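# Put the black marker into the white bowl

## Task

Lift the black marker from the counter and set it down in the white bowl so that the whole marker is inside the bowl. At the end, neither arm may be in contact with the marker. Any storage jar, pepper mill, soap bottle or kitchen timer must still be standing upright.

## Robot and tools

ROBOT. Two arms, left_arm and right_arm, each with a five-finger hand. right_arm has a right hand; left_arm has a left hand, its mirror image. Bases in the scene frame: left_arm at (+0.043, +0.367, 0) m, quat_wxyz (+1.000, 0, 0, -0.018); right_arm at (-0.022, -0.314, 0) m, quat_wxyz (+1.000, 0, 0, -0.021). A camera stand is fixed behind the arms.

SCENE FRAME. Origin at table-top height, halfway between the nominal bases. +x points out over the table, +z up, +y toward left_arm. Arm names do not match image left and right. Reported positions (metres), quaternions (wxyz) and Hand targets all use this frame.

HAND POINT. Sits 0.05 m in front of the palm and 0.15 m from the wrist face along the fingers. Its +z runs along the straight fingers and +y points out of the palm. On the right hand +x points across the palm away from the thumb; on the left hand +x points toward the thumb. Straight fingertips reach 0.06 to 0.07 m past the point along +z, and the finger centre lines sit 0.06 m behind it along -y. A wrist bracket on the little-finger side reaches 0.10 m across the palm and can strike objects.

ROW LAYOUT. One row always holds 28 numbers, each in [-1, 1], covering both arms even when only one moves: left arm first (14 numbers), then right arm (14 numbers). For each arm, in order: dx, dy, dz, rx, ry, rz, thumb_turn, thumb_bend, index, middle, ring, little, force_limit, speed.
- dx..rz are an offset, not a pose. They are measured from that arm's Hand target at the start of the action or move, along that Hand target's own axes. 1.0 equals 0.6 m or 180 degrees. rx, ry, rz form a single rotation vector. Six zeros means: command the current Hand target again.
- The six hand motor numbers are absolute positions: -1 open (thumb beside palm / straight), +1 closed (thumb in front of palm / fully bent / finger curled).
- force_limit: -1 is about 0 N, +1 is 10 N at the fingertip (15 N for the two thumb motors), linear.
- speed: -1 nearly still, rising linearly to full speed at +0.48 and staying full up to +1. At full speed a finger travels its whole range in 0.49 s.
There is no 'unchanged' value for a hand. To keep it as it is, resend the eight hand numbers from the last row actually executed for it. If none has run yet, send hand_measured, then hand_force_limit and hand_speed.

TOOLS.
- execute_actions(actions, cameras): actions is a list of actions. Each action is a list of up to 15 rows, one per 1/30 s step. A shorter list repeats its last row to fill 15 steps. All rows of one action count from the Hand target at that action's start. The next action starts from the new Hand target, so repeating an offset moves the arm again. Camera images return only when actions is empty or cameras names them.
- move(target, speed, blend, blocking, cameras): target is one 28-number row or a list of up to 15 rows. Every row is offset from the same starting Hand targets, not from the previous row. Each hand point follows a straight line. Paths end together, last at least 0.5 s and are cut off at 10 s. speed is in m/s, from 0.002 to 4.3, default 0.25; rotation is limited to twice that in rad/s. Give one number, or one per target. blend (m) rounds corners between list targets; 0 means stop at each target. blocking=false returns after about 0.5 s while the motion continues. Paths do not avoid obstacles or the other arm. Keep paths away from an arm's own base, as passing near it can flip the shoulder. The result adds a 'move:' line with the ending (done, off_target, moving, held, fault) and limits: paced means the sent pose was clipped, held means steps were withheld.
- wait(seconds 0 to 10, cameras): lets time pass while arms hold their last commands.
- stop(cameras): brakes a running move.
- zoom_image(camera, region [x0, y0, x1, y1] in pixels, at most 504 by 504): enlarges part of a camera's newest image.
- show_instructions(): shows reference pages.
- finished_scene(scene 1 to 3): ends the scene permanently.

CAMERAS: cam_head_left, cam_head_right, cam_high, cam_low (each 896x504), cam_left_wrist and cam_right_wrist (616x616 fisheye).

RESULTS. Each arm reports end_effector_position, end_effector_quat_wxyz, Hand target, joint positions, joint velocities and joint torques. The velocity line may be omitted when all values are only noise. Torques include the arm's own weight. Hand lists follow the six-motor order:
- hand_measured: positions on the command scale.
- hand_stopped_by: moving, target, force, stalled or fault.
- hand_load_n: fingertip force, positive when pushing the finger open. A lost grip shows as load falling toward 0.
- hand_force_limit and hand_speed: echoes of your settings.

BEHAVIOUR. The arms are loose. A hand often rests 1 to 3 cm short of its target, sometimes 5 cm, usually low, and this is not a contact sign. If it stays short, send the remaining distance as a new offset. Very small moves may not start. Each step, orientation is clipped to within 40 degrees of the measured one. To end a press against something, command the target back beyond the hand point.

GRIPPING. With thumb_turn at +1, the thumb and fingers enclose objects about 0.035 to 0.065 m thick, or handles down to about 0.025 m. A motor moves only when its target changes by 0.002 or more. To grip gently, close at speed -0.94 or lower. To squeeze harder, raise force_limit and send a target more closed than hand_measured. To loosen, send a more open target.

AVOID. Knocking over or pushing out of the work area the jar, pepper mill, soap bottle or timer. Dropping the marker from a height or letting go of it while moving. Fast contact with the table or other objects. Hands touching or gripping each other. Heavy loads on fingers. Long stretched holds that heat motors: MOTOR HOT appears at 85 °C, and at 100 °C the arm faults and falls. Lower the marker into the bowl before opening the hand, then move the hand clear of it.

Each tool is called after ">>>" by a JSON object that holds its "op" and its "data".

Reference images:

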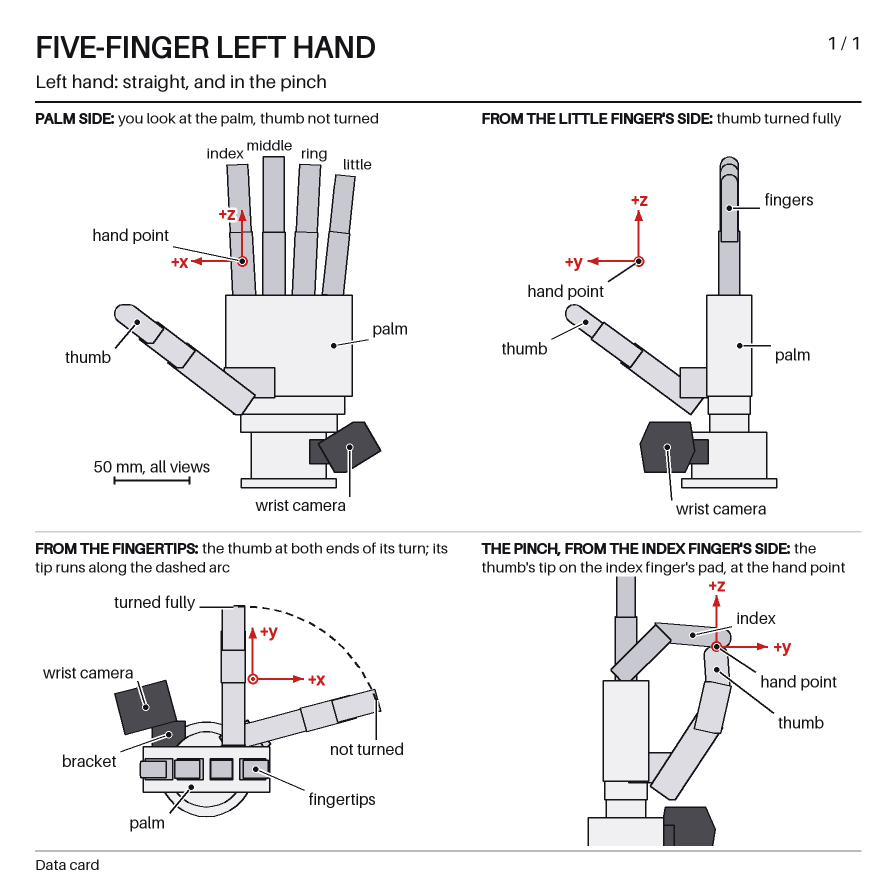

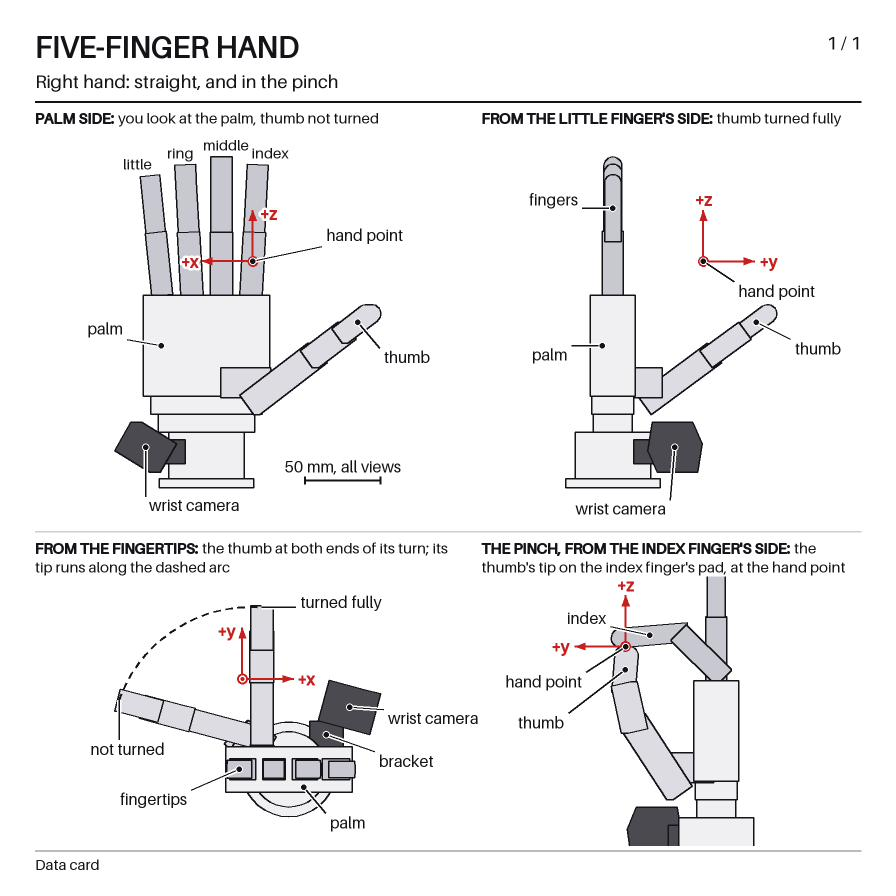

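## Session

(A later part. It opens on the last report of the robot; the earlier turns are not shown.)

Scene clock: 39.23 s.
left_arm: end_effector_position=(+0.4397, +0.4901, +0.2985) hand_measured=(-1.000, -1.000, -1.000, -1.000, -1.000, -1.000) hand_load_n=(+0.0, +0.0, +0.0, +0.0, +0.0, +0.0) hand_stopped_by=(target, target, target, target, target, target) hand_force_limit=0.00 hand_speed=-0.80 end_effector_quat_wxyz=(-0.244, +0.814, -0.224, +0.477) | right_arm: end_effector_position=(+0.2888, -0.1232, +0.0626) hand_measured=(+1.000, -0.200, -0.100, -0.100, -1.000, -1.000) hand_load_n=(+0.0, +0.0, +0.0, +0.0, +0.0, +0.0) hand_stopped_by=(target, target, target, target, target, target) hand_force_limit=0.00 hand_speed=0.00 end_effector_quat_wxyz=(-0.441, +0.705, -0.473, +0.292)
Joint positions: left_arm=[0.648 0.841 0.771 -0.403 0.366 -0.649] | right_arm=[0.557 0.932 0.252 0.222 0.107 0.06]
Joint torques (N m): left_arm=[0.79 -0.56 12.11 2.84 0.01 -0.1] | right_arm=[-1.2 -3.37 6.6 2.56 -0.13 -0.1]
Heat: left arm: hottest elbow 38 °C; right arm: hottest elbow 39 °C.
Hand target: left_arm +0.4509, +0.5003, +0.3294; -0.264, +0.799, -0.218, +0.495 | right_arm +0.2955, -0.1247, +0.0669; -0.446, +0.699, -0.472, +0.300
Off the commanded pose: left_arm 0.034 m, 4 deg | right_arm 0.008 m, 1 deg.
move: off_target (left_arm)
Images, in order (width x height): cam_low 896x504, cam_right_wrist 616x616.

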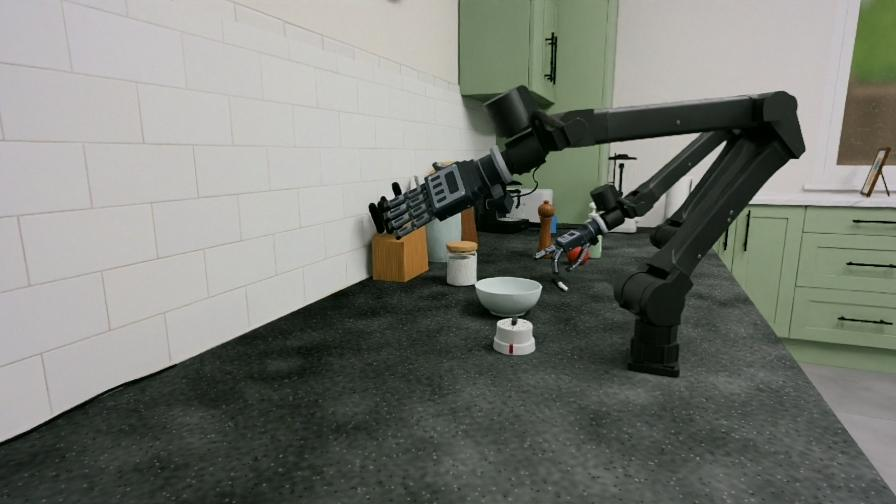

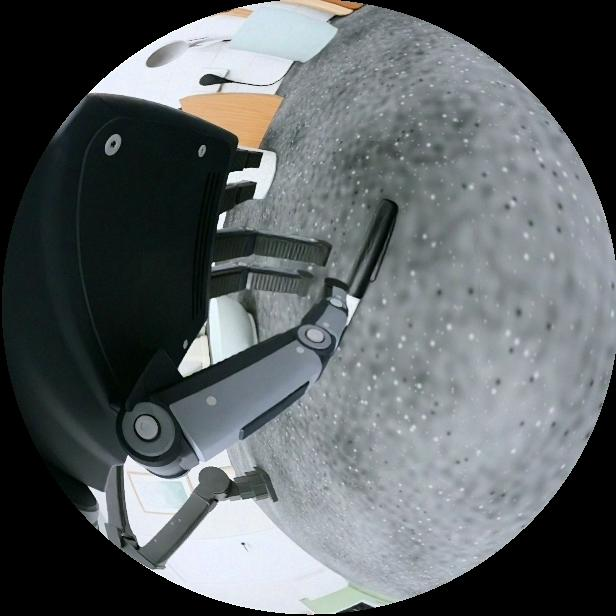

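>>> {"op": "move", "data": {"target": [0,0,0,0,0,0, -1, -1, -1, -1, -1, -1, 0, -0.8, -0.025, 0.008, 0.022, 0,0,0, 1, -0.2, -0.1, -0.1, -1, -1, 0, 0], "speed": 0.1, "cameras": ["cam_low","cam_head_left","cam_right_wrist"]}}

>>> {"op": "zoom_image", "data": {"camera": "cam_right_wrist", "region": [200, 180, 460, 440]}}

>>> {"op": "zoom_image", "data": {"camera": "cam_low", "region": [530, 240, 590, 300]}}

>>> {"op": "zoom_image", "data": {"camera": "cam_head_left", "region": [500, 310, 620, 400]}}

Scene clock: 43.10 s.
left_arm: end_effector_position=(+0.4397, +0.4901, +0.2985) hand_measured=(-1.000, -1.000, -1.000, -1.000, -1.000, -1.000) hand_load_n=(+0.0, +0.0, +0.0, +0.0, +0.0, +0.0) hand_stopped_by=(target, target, target, target, target, target) hand_force_limit=0.00 hand_speed=-0.80 end_effector_quat_wxyz=(-0.244, +0.814, -0.224, +0.477) | right_arm: end_effector_position=(+0.2920, -0.1152, +0.0472) hand_measured=(+1.000, -0.200, -0.100, -0.100, -1.000, -1.000) hand_load_n=(+0.0, +0.0, +0.0, +0.0, +0.0, +0.0) hand_stopped_by=(target, target, target, target, target, target) hand_force_limit=0.00 hand_speed=0.00 end_effector_quat_wxyz=(-0.433, +0.707, -0.475, +0.295)
Joint positions: left_arm=[0.648 0.841 0.771 -0.403 0.366 -0.649] | right_arm=[0.595 1.026 0.252 0.3 0.153 0.071]
Joint torques (N m): left_arm=[0.67 -0.62 12.25 2.86 0.06 -0.1] | right_arm=[0.5 -3.96 6.89 2.51 0.13 0.07]
Heat: left arm: hottest elbow 39 °C; right arm: hottest elbow 39 °C.
Hand target: left_arm +0.4509, +0.5003, +0.3294; -0.264, +0.799, -0.218, +0.495 | right_arm +0.2990, -0.1071, +0.0569; -0.446, +0.699, -0.472, +0.300
Off the commanded pose: left_arm 0.034 m, 4 deg | right_arm 0.015 m, 2 deg.
move: off_target (left_arm, right_arm)
Images, in order (width x height): cam_head_left 896x504, cam_low 896x504, cam_right_wrist 616x616.

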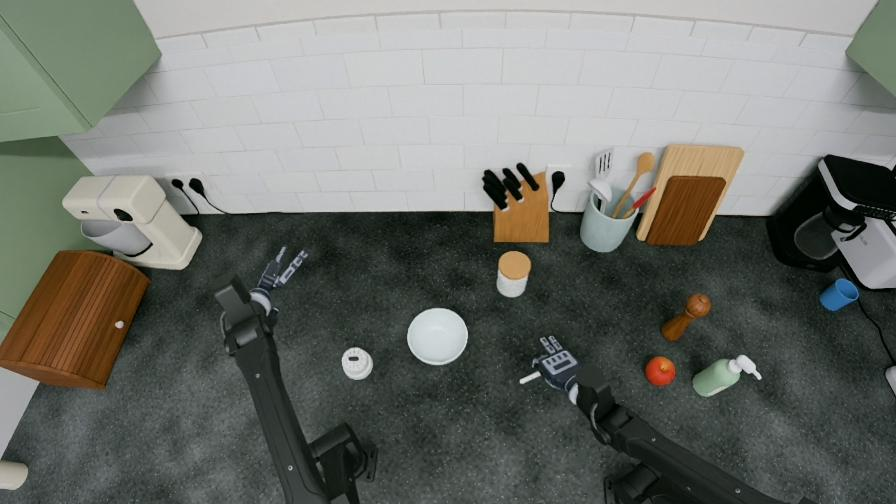

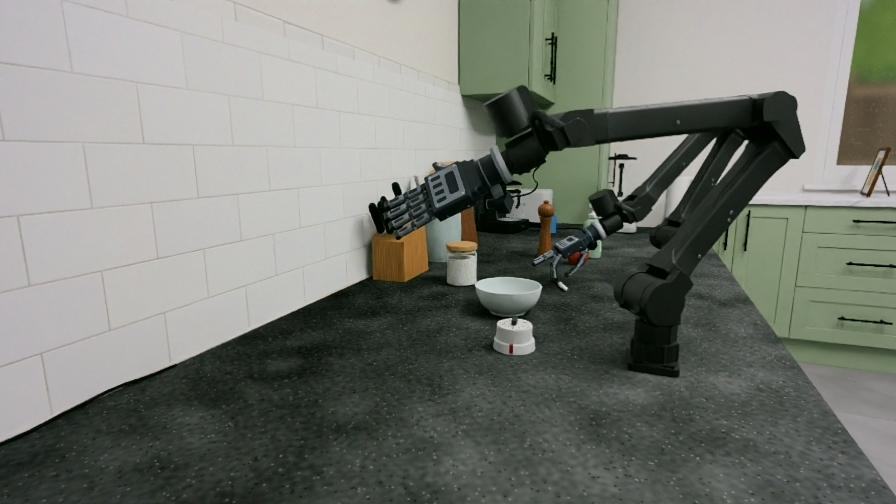

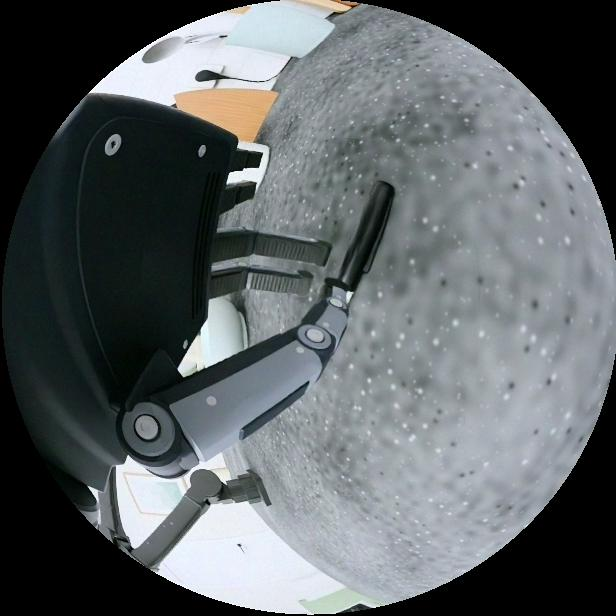

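Scaled by 1.938 from the camera's 616x616 image, which has a finer 880x880 frame.

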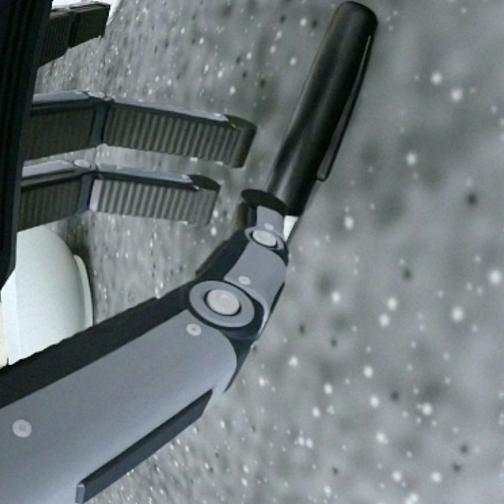

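Scaled by 8.400 from the camera's 896x504 image, which has a finer 1280x720 frame.

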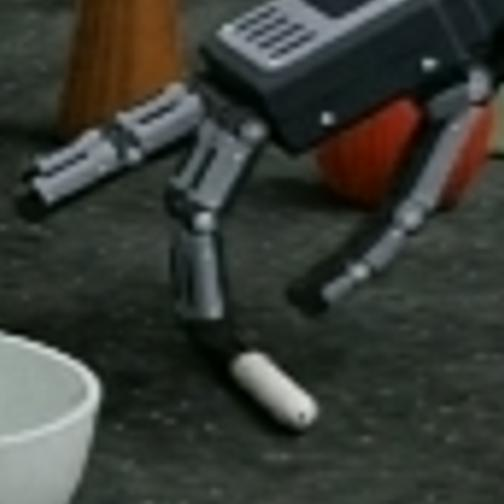

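Scaled by 4.200 from the camera's 896x504 image, which has a finer 1280x720 frame.

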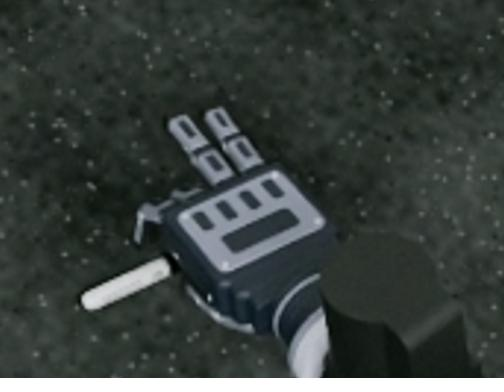

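>>> {"op": "move", "data": {"target": [0,0,0,0,0,0, -1, -1, -1, -1, -1, -1, 0, -0.8, -0.008, 0.018, 0.0085, 0,0,0, 1, -0.2, -0.1, -0.1, -1, -1, 0, 0], "speed": 0.06, "cameras": ["cam_low","cam_right_wrist"]}}

>>> {"op": "zoom_image", "data": {"camera": "cam_right_wrist", "region": [200, 180, 460, 440]}}

>>> {"op": "zoom_image", "data": {"camera": "cam_low", "region": [530, 240, 590, 300]}}

Scene clock: 46.20 s.
left_arm: end_effector_position=(+0.4397, +0.4901, +0.2985) hand_measured=(-1.000, -1.000, -1.000, -1.000, -1.000, -1.000) hand_load_n=(+0.0, +0.0, +0.0, +0.0, +0.0, +0.0) hand_stopped_by=(target, target, target, target, target, target) hand_force_limit=0.00 hand_speed=-0.80 end_effector_quat_wxyz=(-0.244, +0.814, -0.224, +0.477) | right_arm: end_effector_position=(+0.2951, -0.1081, +0.0409) hand_measured=(+1.000, -0.200, -0.100, -0.100, -1.000, -1.000) hand_load_n=(+0.0, +0.0, +0.0, +0.0, +0.0, +0.0) hand_stopped_by=(target, target, target, target, target, target) hand_force_limit=0.00 hand_speed=0.00 end_effector_quat_wxyz=(-0.437, +0.704, -0.474, +0.298)
Joint positions: left_arm=[0.648 0.841 0.771 -0.403 0.366 -0.649] | right_arm=[0.615 1.085 0.249 0.372 0.172 0.08]
Joint torques (N m): left_arm=[0.62 -0.38 12.29 2.85 0 -0.09] | right_arm=[0.38 -4.31 5.75 2.5 0.14 0.08]
Heat: left arm: hottest elbow 39 °C; right arm: hottest elbow 38 °C.
Hand target: left_arm +0.4509, +0.5003, +0.3294; -0.264, +0.799, -0.218, +0.495 | right_arm +0.2973, -0.1026, +0.0449; -0.446, +0.699, -0.472, +0.300
Off the commanded pose: left_arm 0.034 m, 4 deg | right_arm 0.007 m, 1 deg.
move: off_target (left_arm)
Images, in order (width x height): cam_low 896x504, cam_right_wrist 616x616.

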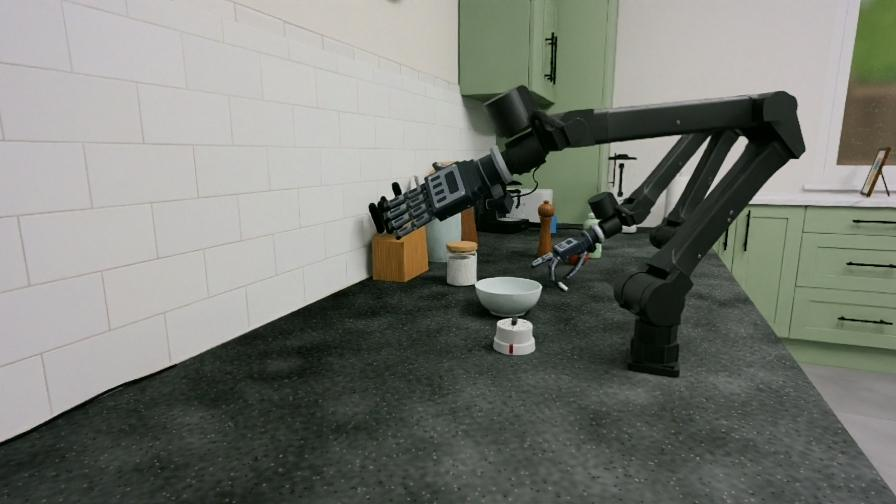

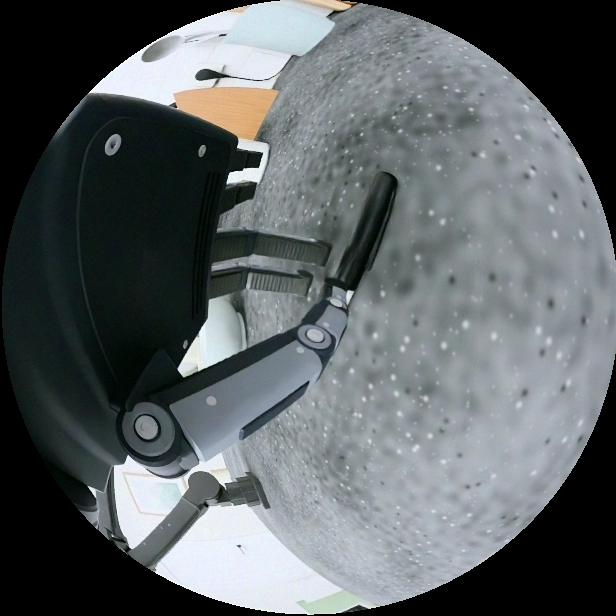

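Scaled by 1.938 from the camera's 616x616 image, which has a finer 880x880 frame.

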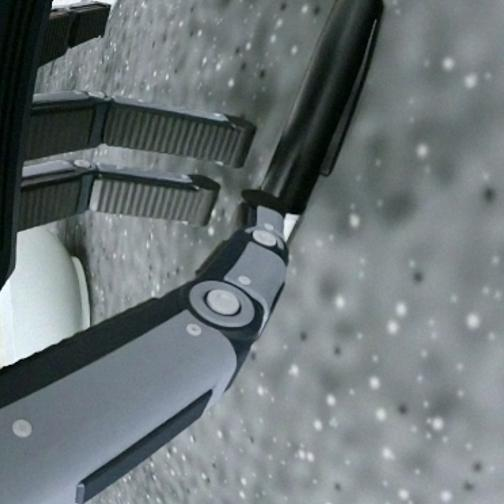

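Scaled by 8.400 from the camera's 896x504 image, which has a finer 1280x720 frame.

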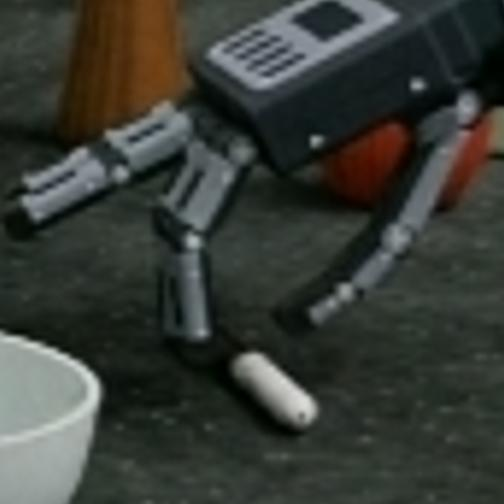

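>>> {"op": "move", "data": {"target": [0,0,0,0,0,0, -1, -1, -1, -1, -1, -1, 0, -0.8, 0, 0.018, 0.0085, 0,0,0, 1, -0.2, -0.1, -0.1, -1, -1, 0, 0], "speed": 0.06, "cameras": ["cam_low","cam_right_wrist"]}}

>>> {"op": "zoom_image", "data": {"camera": "cam_right_wrist", "region": [200, 180, 460, 440]}}

>>> {"op": "zoom_image", "data": {"camera": "cam_low", "region": [530, 240, 590, 300]}}

Scene clock: 47.90 s.
left_arm: end_effector_position=(+0.4397, +0.4901, +0.2985) hand_measured=(-1.000, -1.000, -1.000, -1.000, -1.000, -1.000) hand_load_n=(+0.0, +0.0, +0.0, +0.0, +0.0, +0.0) hand_stopped_by=(target, target, target, target, target, target) hand_force_limit=0.00 hand_speed=-0.80 end_effector_quat_wxyz=(-0.244, +0.814, -0.224, +0.477) | right_arm: end_effector_position=(+0.2968, -0.1074, +0.0309) hand_measured=(+1.000, -0.200, -0.100, -0.100, -1.000, -1.000) hand_load_n=(+0.0, +0.0, +0.0, -0.5, +0.0, +0.0) hand_stopped_by=(target, target, target, target, target, target) hand_force_limit=0.00 hand_speed=0.00 end_effector_quat_wxyz=(-0.439, +0.703, -0.474, +0.299)
Joint positions: left_arm=[0.648 0.841 0.771 -0.403 0.366 -0.649] | right_arm=[0.615 1.142 0.238 0.446 0.173 0.08]
Joint torques (N m): left_arm=[0.56 -0.5 12.3 2.96 0.03 -0.09] | right_arm=[0.56 -4.48 5.24 2.51 0.13 0.06]
Heat: left arm: hottest elbow 39 °C; right arm: hottest elbow 38 °C.
Hand target: left_arm +0.4509, +0.5003, +0.3294; -0.264, +0.799, -0.218, +0.495 | right_arm +0.2974, -0.1025, +0.0330; -0.446, +0.699, -0.472, +0.300
Off the commanded pose: left_arm 0.034 m, 4 deg | right_arm 0.005 m, 1 deg.
move: off_target (left_arm)
Images, in order (width x height): cam_low 896x504, cam_right_wrist 616x616.

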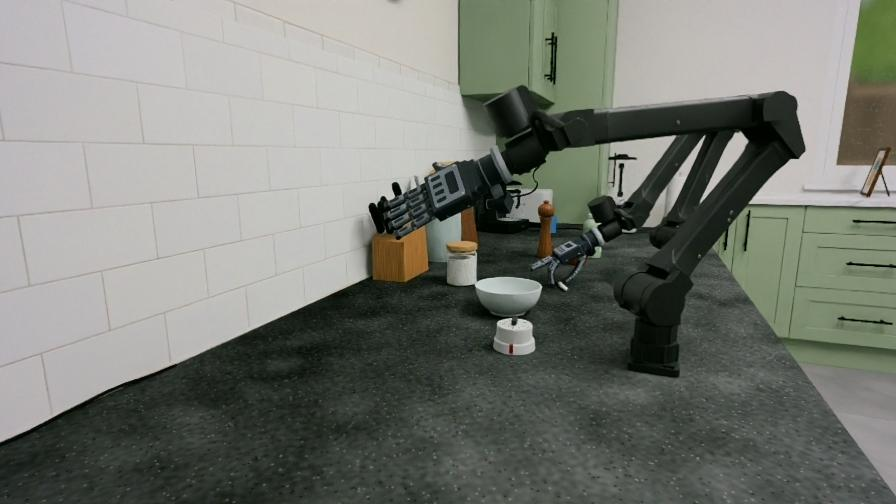

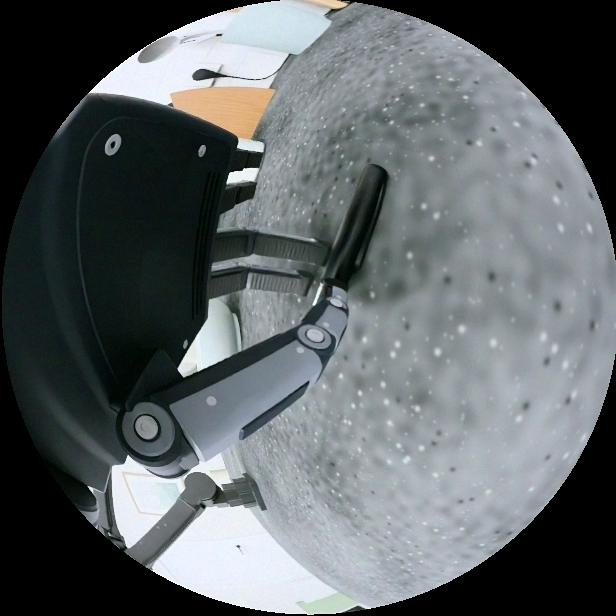

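Scaled by 1.938 from the camera's 616x616 image, which has a finer 880x880 frame.

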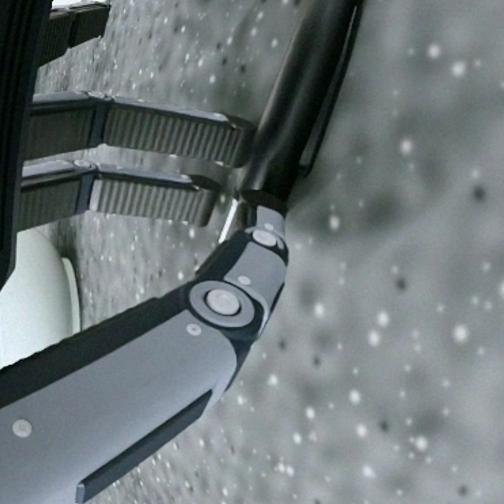

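Scaled by 8.400 from the camera's 896x504 image, which has a finer 1280x720 frame.

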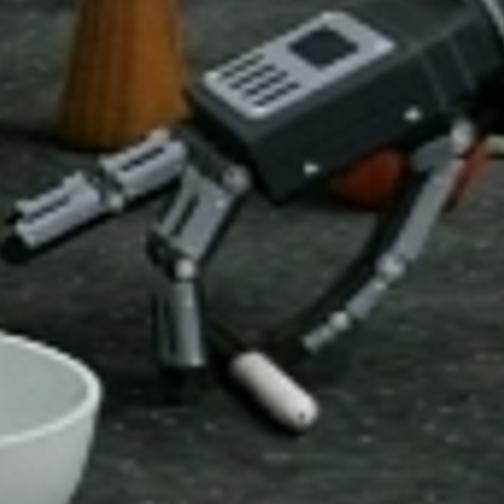

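>>> {"op": "move", "data": {"target": [0,0,0,0,0,0, -1, -1, -1, -1, -1, -1, 0, -0.8, 0, 0.0121, 0.0057, 0,0,0, 1, -0.2, -0.1, -0.1, -1, -1, 0, 0], "speed": 0.05, "cameras": ["cam_low","cam_right_wrist"]}}

>>> {"op": "zoom_image", "data": {"camera": "cam_right_wrist", "region": [200, 180, 460, 440]}}

>>> {"op": "zoom_image", "data": {"camera": "cam_low", "region": [530, 240, 590, 300]}}

Scene clock: 49.87 s.
left_arm: end_effector_position=(+0.4397, +0.4901, +0.2985) hand_measured=(-1.000, -1.000, -1.000, -1.000, -1.000, -1.000) hand_load_n=(+0.0, +0.0, +0.0, +0.0, +0.0, +0.0) hand_stopped_by=(target, target, target, target, target, target) hand_force_limit=0.00 hand_speed=-0.80 end_effector_quat_wxyz=(-0.244, +0.814, -0.224, +0.477) | right_arm: end_effector_position=(+0.2979, -0.1079, +0.0298) hand_measured=(+1.000, -0.200, -0.100, -0.100, -1.000, -1.000) hand_load_n=(+0.0, +0.0, +0.0, -13.5, +0.0, +0.0) hand_stopped_by=(target, target, target, target, target, target) hand_force_limit=0.00 hand_speed=0.00 end_effector_quat_wxyz=(-0.446, +0.696, -0.472, +0.306)
Joint positions: left_arm=[0.648 0.841 0.771 -0.403 0.366 -0.649] | right_arm=[0.616 1.162 0.222 0.504 0.181 0.078]
Joint torques (N m): left_arm=[0.26 -0.67 12.22 2.85 0.01 -0.11] | right_arm=[0.32 -3.02 5.45 2.24 0.07 0.05]
Heat: left arm: hottest elbow 40 °C; right arm: hottest elbow 38 °C.
Hand target: left_arm +0.4509, +0.5003, +0.3294; -0.264, +0.799, -0.218, +0.495 | right_arm +0.2974, -0.1024, +0.0251; -0.446, +0.699, -0.472, +0.300
Off the commanded pose: left_arm 0.034 m, 4 deg | right_arm 0.007 m, 1 deg.
move: off_target (left_arm)
Images, in order (width x height): cam_low 896x504, cam_right_wrist 616x616.

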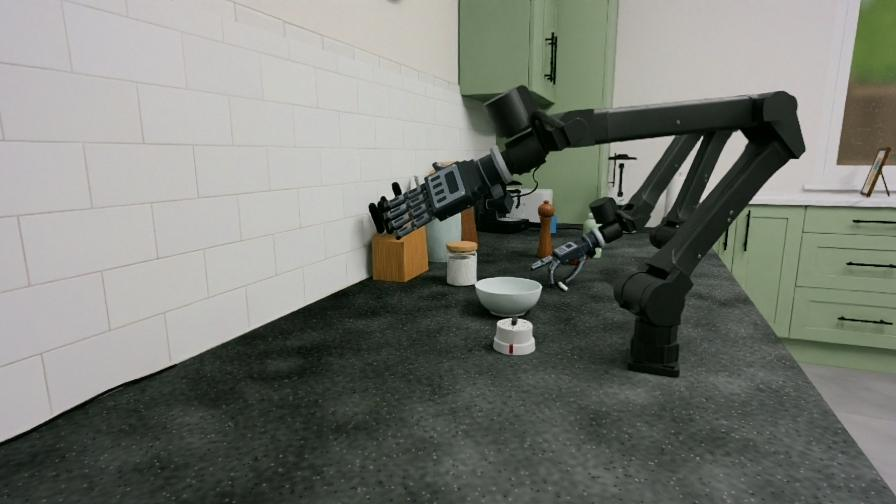

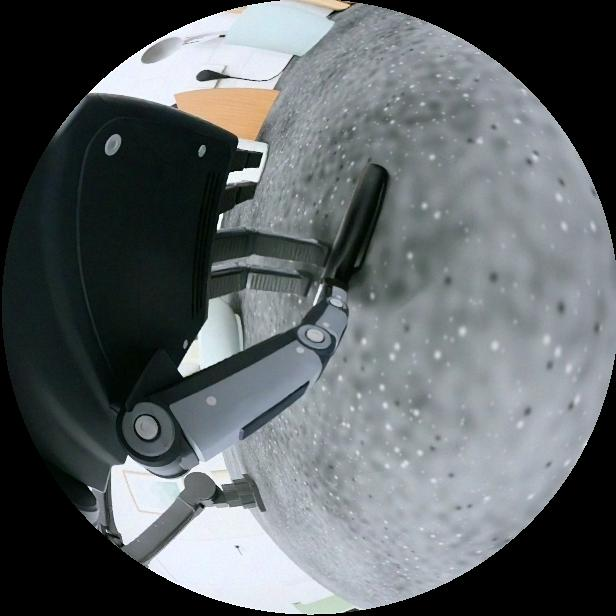

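Scaled by 1.938 from the camera's 616x616 image, which has a finer 880x880 frame.

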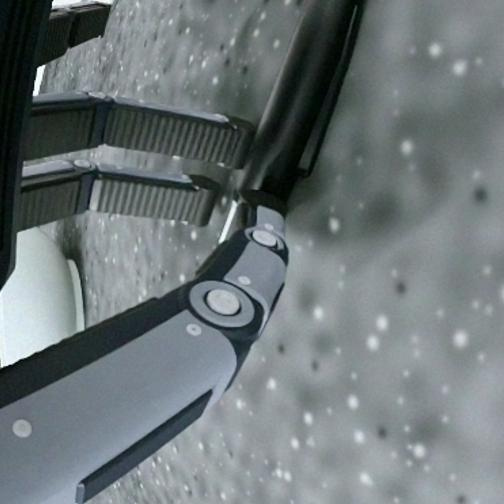

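Scaled by 8.400 from the camera's 896x504 image, which has a finer 1280x720 frame.

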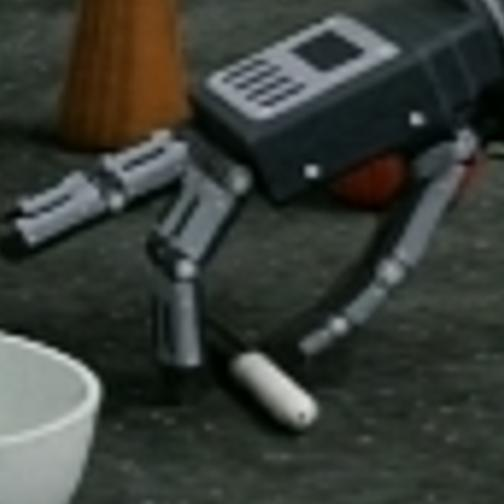

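>>> {"op": "move", "data": {"target": [0,0,0,0,0,0, -1, -1, -1, -1, -1, -1, 0, -0.8, 0, -0.036, -0.017, 0.075,0,0, 1, -0.3, -0.1, -0.1, -1, -1, 0, 0], "speed": 0.1, "cameras": ["cam_low","cam_right_wrist"]}}

>>> {"op": "zoom_image", "data": {"camera": "cam_right_wrist", "region": [200, 180, 460, 440]}}

>>> {"op": "zoom_image", "data": {"camera": "cam_low", "region": [530, 240, 590, 300]}}

Scene clock: 54.20 s.
left_arm: end_effector_position=(+0.4397, +0.4901, +0.2985) hand_measured=(-1.000, -1.000, -1.000, -1.000, -1.000, -1.000) hand_load_n=(-0.5, +0.0, +0.0, +0.0, +0.0, +0.0) hand_stopped_by=(target, target, target, target, target, target) hand_force_limit=0.00 hand_speed=-0.80 end_effector_quat_wxyz=(-0.244, +0.814, -0.224, +0.477) | right_arm: end_effector_position=(+0.2970, -0.1056, +0.0456) hand_measured=(+1.000, -0.300, -0.100, -0.100, -1.000, -1.000) hand_load_n=(+0.0, +0.5, +0.0, +0.0, +0.0, +0.0) hand_stopped_by=(target, target, target, target, target, target) hand_force_limit=0.00 hand_speed=0.00 end_effector_quat_wxyz=(-0.521, +0.643, -0.442, +0.347)
Joint positions: left_arm=[0.648 0.841 0.771 -0.403 0.366 -0.649] | right_arm=[0.642 1.276 0.117 0.935 0.215 0.063]
Joint torques (N m): left_arm=[0.67 -0.56 12.29 2.85 0.03 -0.09] | right_arm=[0.38 -4.6 3.89 2.62 0.12 -0.18]
Heat: left arm: hottest elbow 40 °C; right arm: hottest elbow 38 °C.
Hand target: left_arm +0.4509, +0.5003, +0.3294; -0.264, +0.799, -0.218, +0.495 | right_arm +0.2973, -0.1026, +0.0488; -0.525, +0.642, -0.433, +0.353
Off the commanded pose: left_arm 0.034 m, 4 deg | right_arm 0.005 m, 1 deg.
move: off_target (left_arm)
Images, in order (width x height): cam_low 896x504, cam_right_wrist 616x616.

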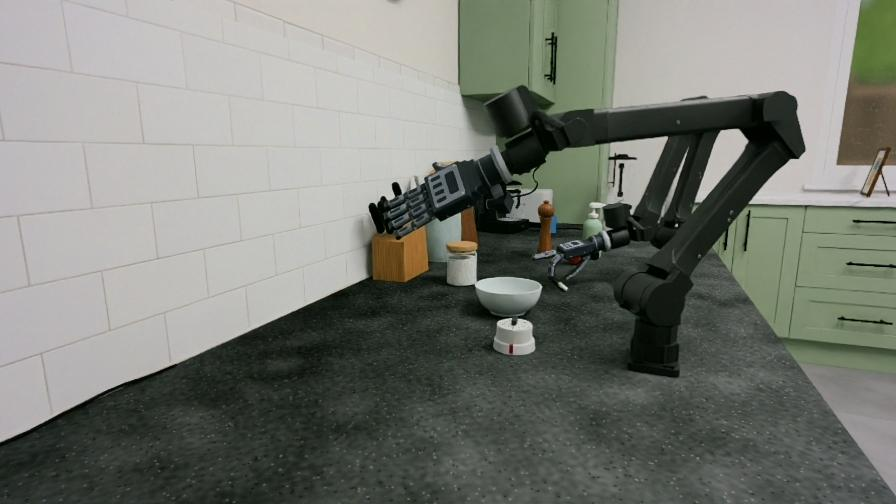

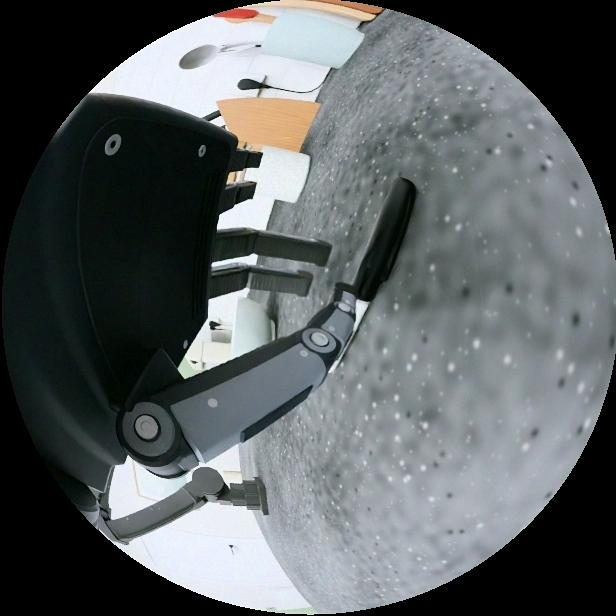

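Scaled by 1.938 from the camera's 616x616 image, which has a finer 880x880 frame.

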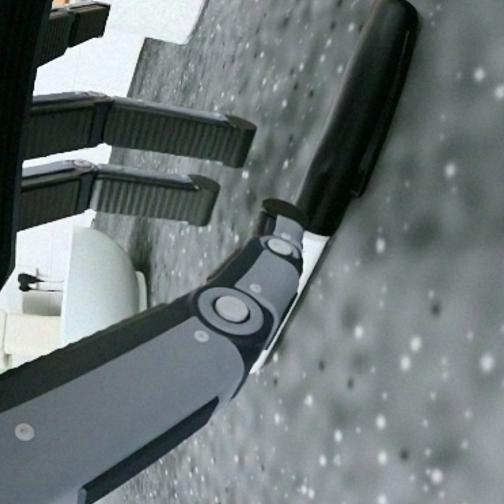

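Scaled by 8.400 from the camera's 896x504 image, which has a finer 1280x720 frame.

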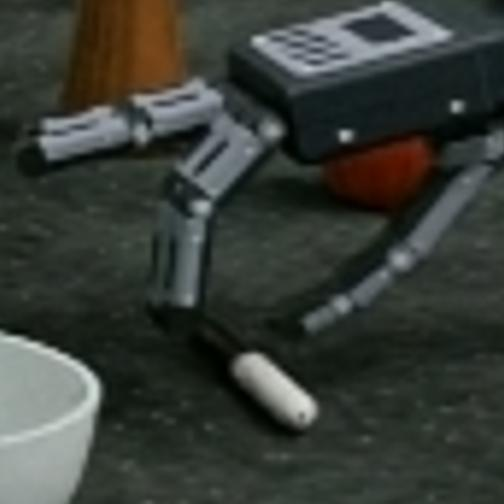

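>>> {"op": "move", "data": {"target": [0,0,0,0,0,0, -1, -1, -1, -1, -1, -1, 0, -0.8, 0, 0.027, 0.0055, 0,0,0, 1, -0.38, -0.1, -0.1, -1, -1, 0, 0], "speed": 0.06, "cameras": ["cam_low","cam_right_wrist"]}}

>>> {"op": "zoom_image", "data": {"camera": "cam_right_wrist", "region": [200, 180, 460, 440]}}

>>> {"op": "zoom_image", "data": {"camera": "cam_low", "region": [530, 240, 590, 300]}}

Scene clock: 57.57 s.
left_arm: end_effector_position=(+0.4397, +0.4901, +0.2985) hand_measured=(-1.000, -1.000, -1.000, -1.000, -1.000, -1.000) hand_load_n=(+0.0, +0.0, +0.0, +0.0, +0.0, +0.0) hand_stopped_by=(target, target, target, target, target, target) hand_force_limit=0.00 hand_speed=-0.80 end_effector_quat_wxyz=(-0.244, +0.814, -0.224, +0.477) | right_arm: end_effector_position=(+0.2973, -0.1056, +0.0304) hand_measured=(+1.000, -0.380, -0.100, -0.100, -1.000, -1.000) hand_load_n=(-0.5, +0.0, +0.0, +0.0, +0.0, +0.0) hand_stopped_by=(target, target, target, target, target, target) hand_force_limit=0.00 hand_speed=0.00 end_effector_quat_wxyz=(-0.522, +0.641, -0.442, +0.348)
Joint positions: left_arm=[0.648 0.841 0.771 -0.403 0.366 -0.649] | right_arm=[0.642 1.415 0.107 1.088 0.216 0.063]
Joint torques (N m): left_arm=[0.5 -0.38 12.21 2.77 -0.02 -0.1] | right_arm=[0.44 -5.25 2.95 2.52 0.07 -0.17]
Heat: left arm: hottest elbow 40 °C; right arm: hottest elbow 38 °C.
Hand target: left_arm +0.4509, +0.5003, +0.3294; -0.264, +0.799, -0.218, +0.495 | right_arm +0.2973, -0.1026, +0.0324; -0.525, +0.642, -0.433, +0.353
Off the commanded pose: left_arm 0.034 m, 4 deg | right_arm 0.004 m, 1 deg.
move: off_target (left_arm)
Images, in order (width x height): cam_low 896x504, cam_right_wrist 616x616.

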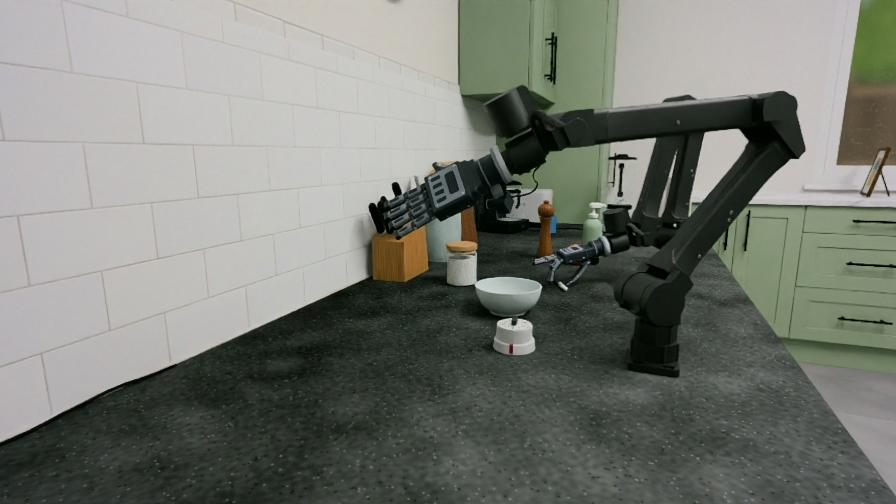

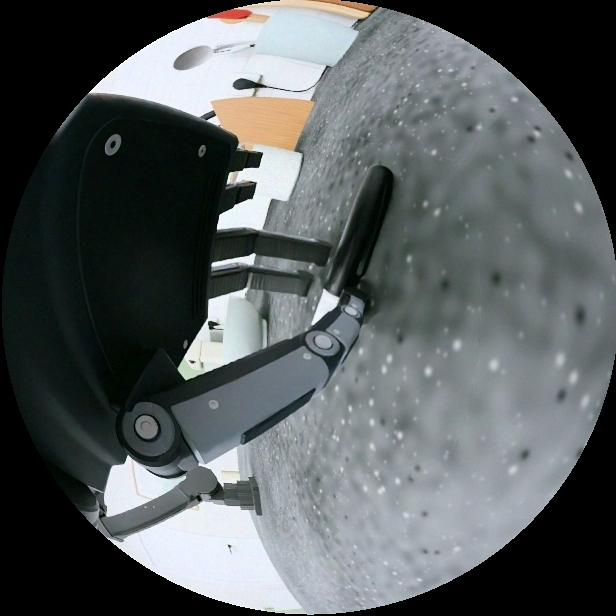

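Scaled by 1.938 from the camera's 616x616 image, which has a finer 880x880 frame.

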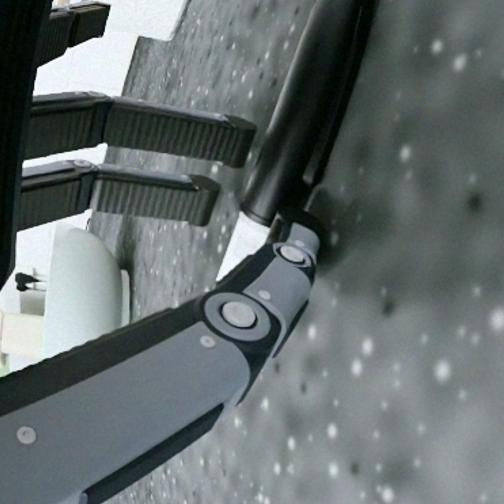

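Scaled by 8.400 from the camera's 896x504 image, which has a finer 1280x720 frame.

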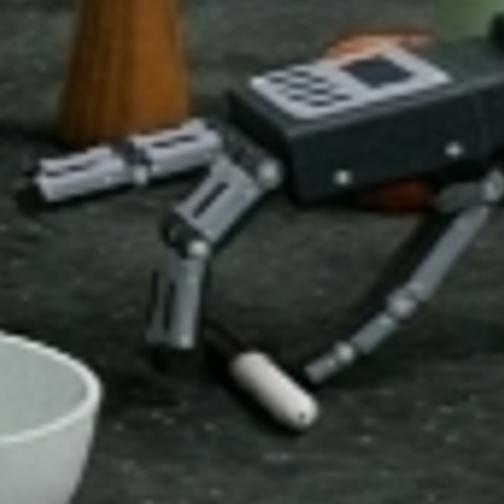

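>>> {"op": "move", "data": {"target": [0,0,0,0,0,0, -1, -1, -1, -1, -1, -1, 0, -0.8, 0, 0, 0, 0,0,0, 1, -0.38, 0.3, 0.3, -1, -1, -0.3, -0.9], "speed": 0.06, "cameras": ["cam_low","cam_right_wrist"]}}

>>> {"op": "zoom_image", "data": {"camera": "cam_right_wrist", "region": [200, 180, 460, 440]}}

>>> {"op": "zoom_image", "data": {"camera": "cam_low", "region": [530, 240, 590, 300]}}

Scene clock: 60.10 s.
left_arm: end_effector_position=(+0.4397, +0.4901, +0.2985) hand_measured=(-1.000, -1.000, -1.000, -1.000, -1.000, -1.000) hand_load_n=(+0.0, +0.0, +0.0, +0.0, +0.0, +0.0) hand_stopped_by=(target, target, target, target, target, target) hand_force_limit=0.00 hand_speed=-0.80 end_effector_quat_wxyz=(-0.244, +0.814, -0.224, +0.477) | right_arm: end_effector_position=(+0.2975, -0.1056, +0.0307) hand_measured=(+1.000, -0.382, +0.224, +0.148, -1.000, -1.000) hand_load_n=(-1.0, +6.0, +3.5, +4.5, +0.0, +0.0) hand_stopped_by=(target, target, force, force, target, target) hand_force_limit=-0.30 hand_speed=-0.90 end_effector_quat_wxyz=(-0.522, +0.641, -0.441, +0.349)
Joint positions: left_arm=[0.648 0.841 0.771 -0.403 0.366 -0.649] | right_arm=[0.642 1.416 0.107 1.091 0.216 0.061]
Joint torques (N m): left_arm=[0.67 -0.67 12.1 2.88 0 -0.11] | right_arm=[0.44 -5.19 2.95 2.48 0.08 -0.18]
Heat: left arm: hottest elbow 41 °C; right arm: hottest elbow 37 °C.
Hand target: left_arm +0.4509, +0.5003, +0.3294; -0.264, +0.799, -0.218, +0.495 | right_arm +0.2973, -0.1026, +0.0324; -0.525, +0.642, -0.433, +0.353
Off the commanded pose: left_arm 0.034 m, 4 deg | right_arm 0.003 m, 1 deg.
move: off_target (left_arm)
Images, in order (width x height): cam_low 896x504, cam_right_wrist 616x616.

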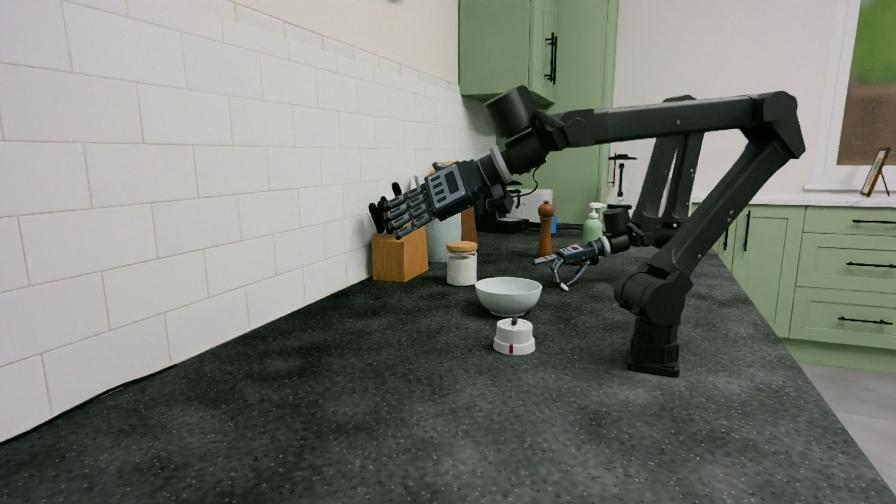

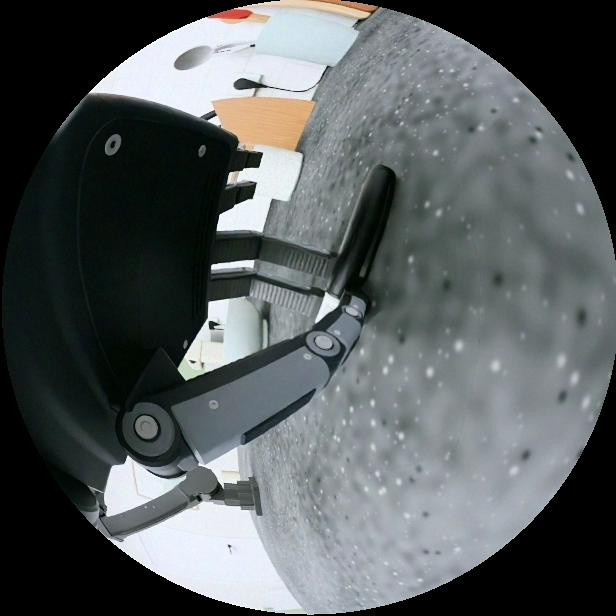

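Scaled by 1.938 from the camera's 616x616 image, which has a finer 880x880 frame.

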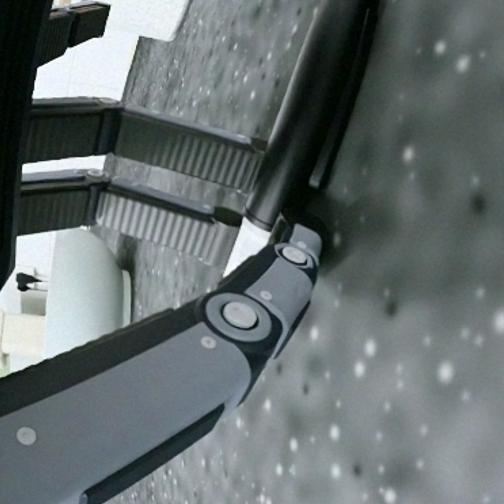

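Scaled by 8.400 from the camera's 896x504 image, which has a finer 1280x720 frame.

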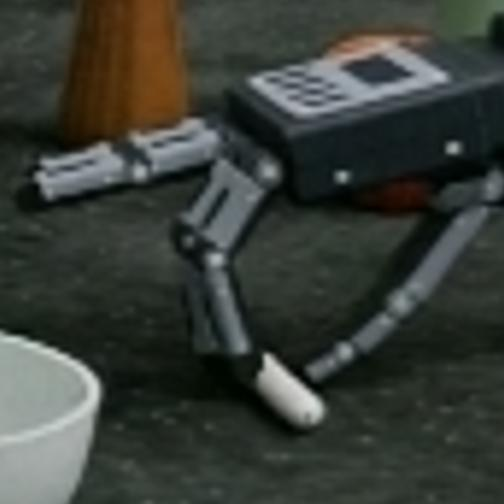

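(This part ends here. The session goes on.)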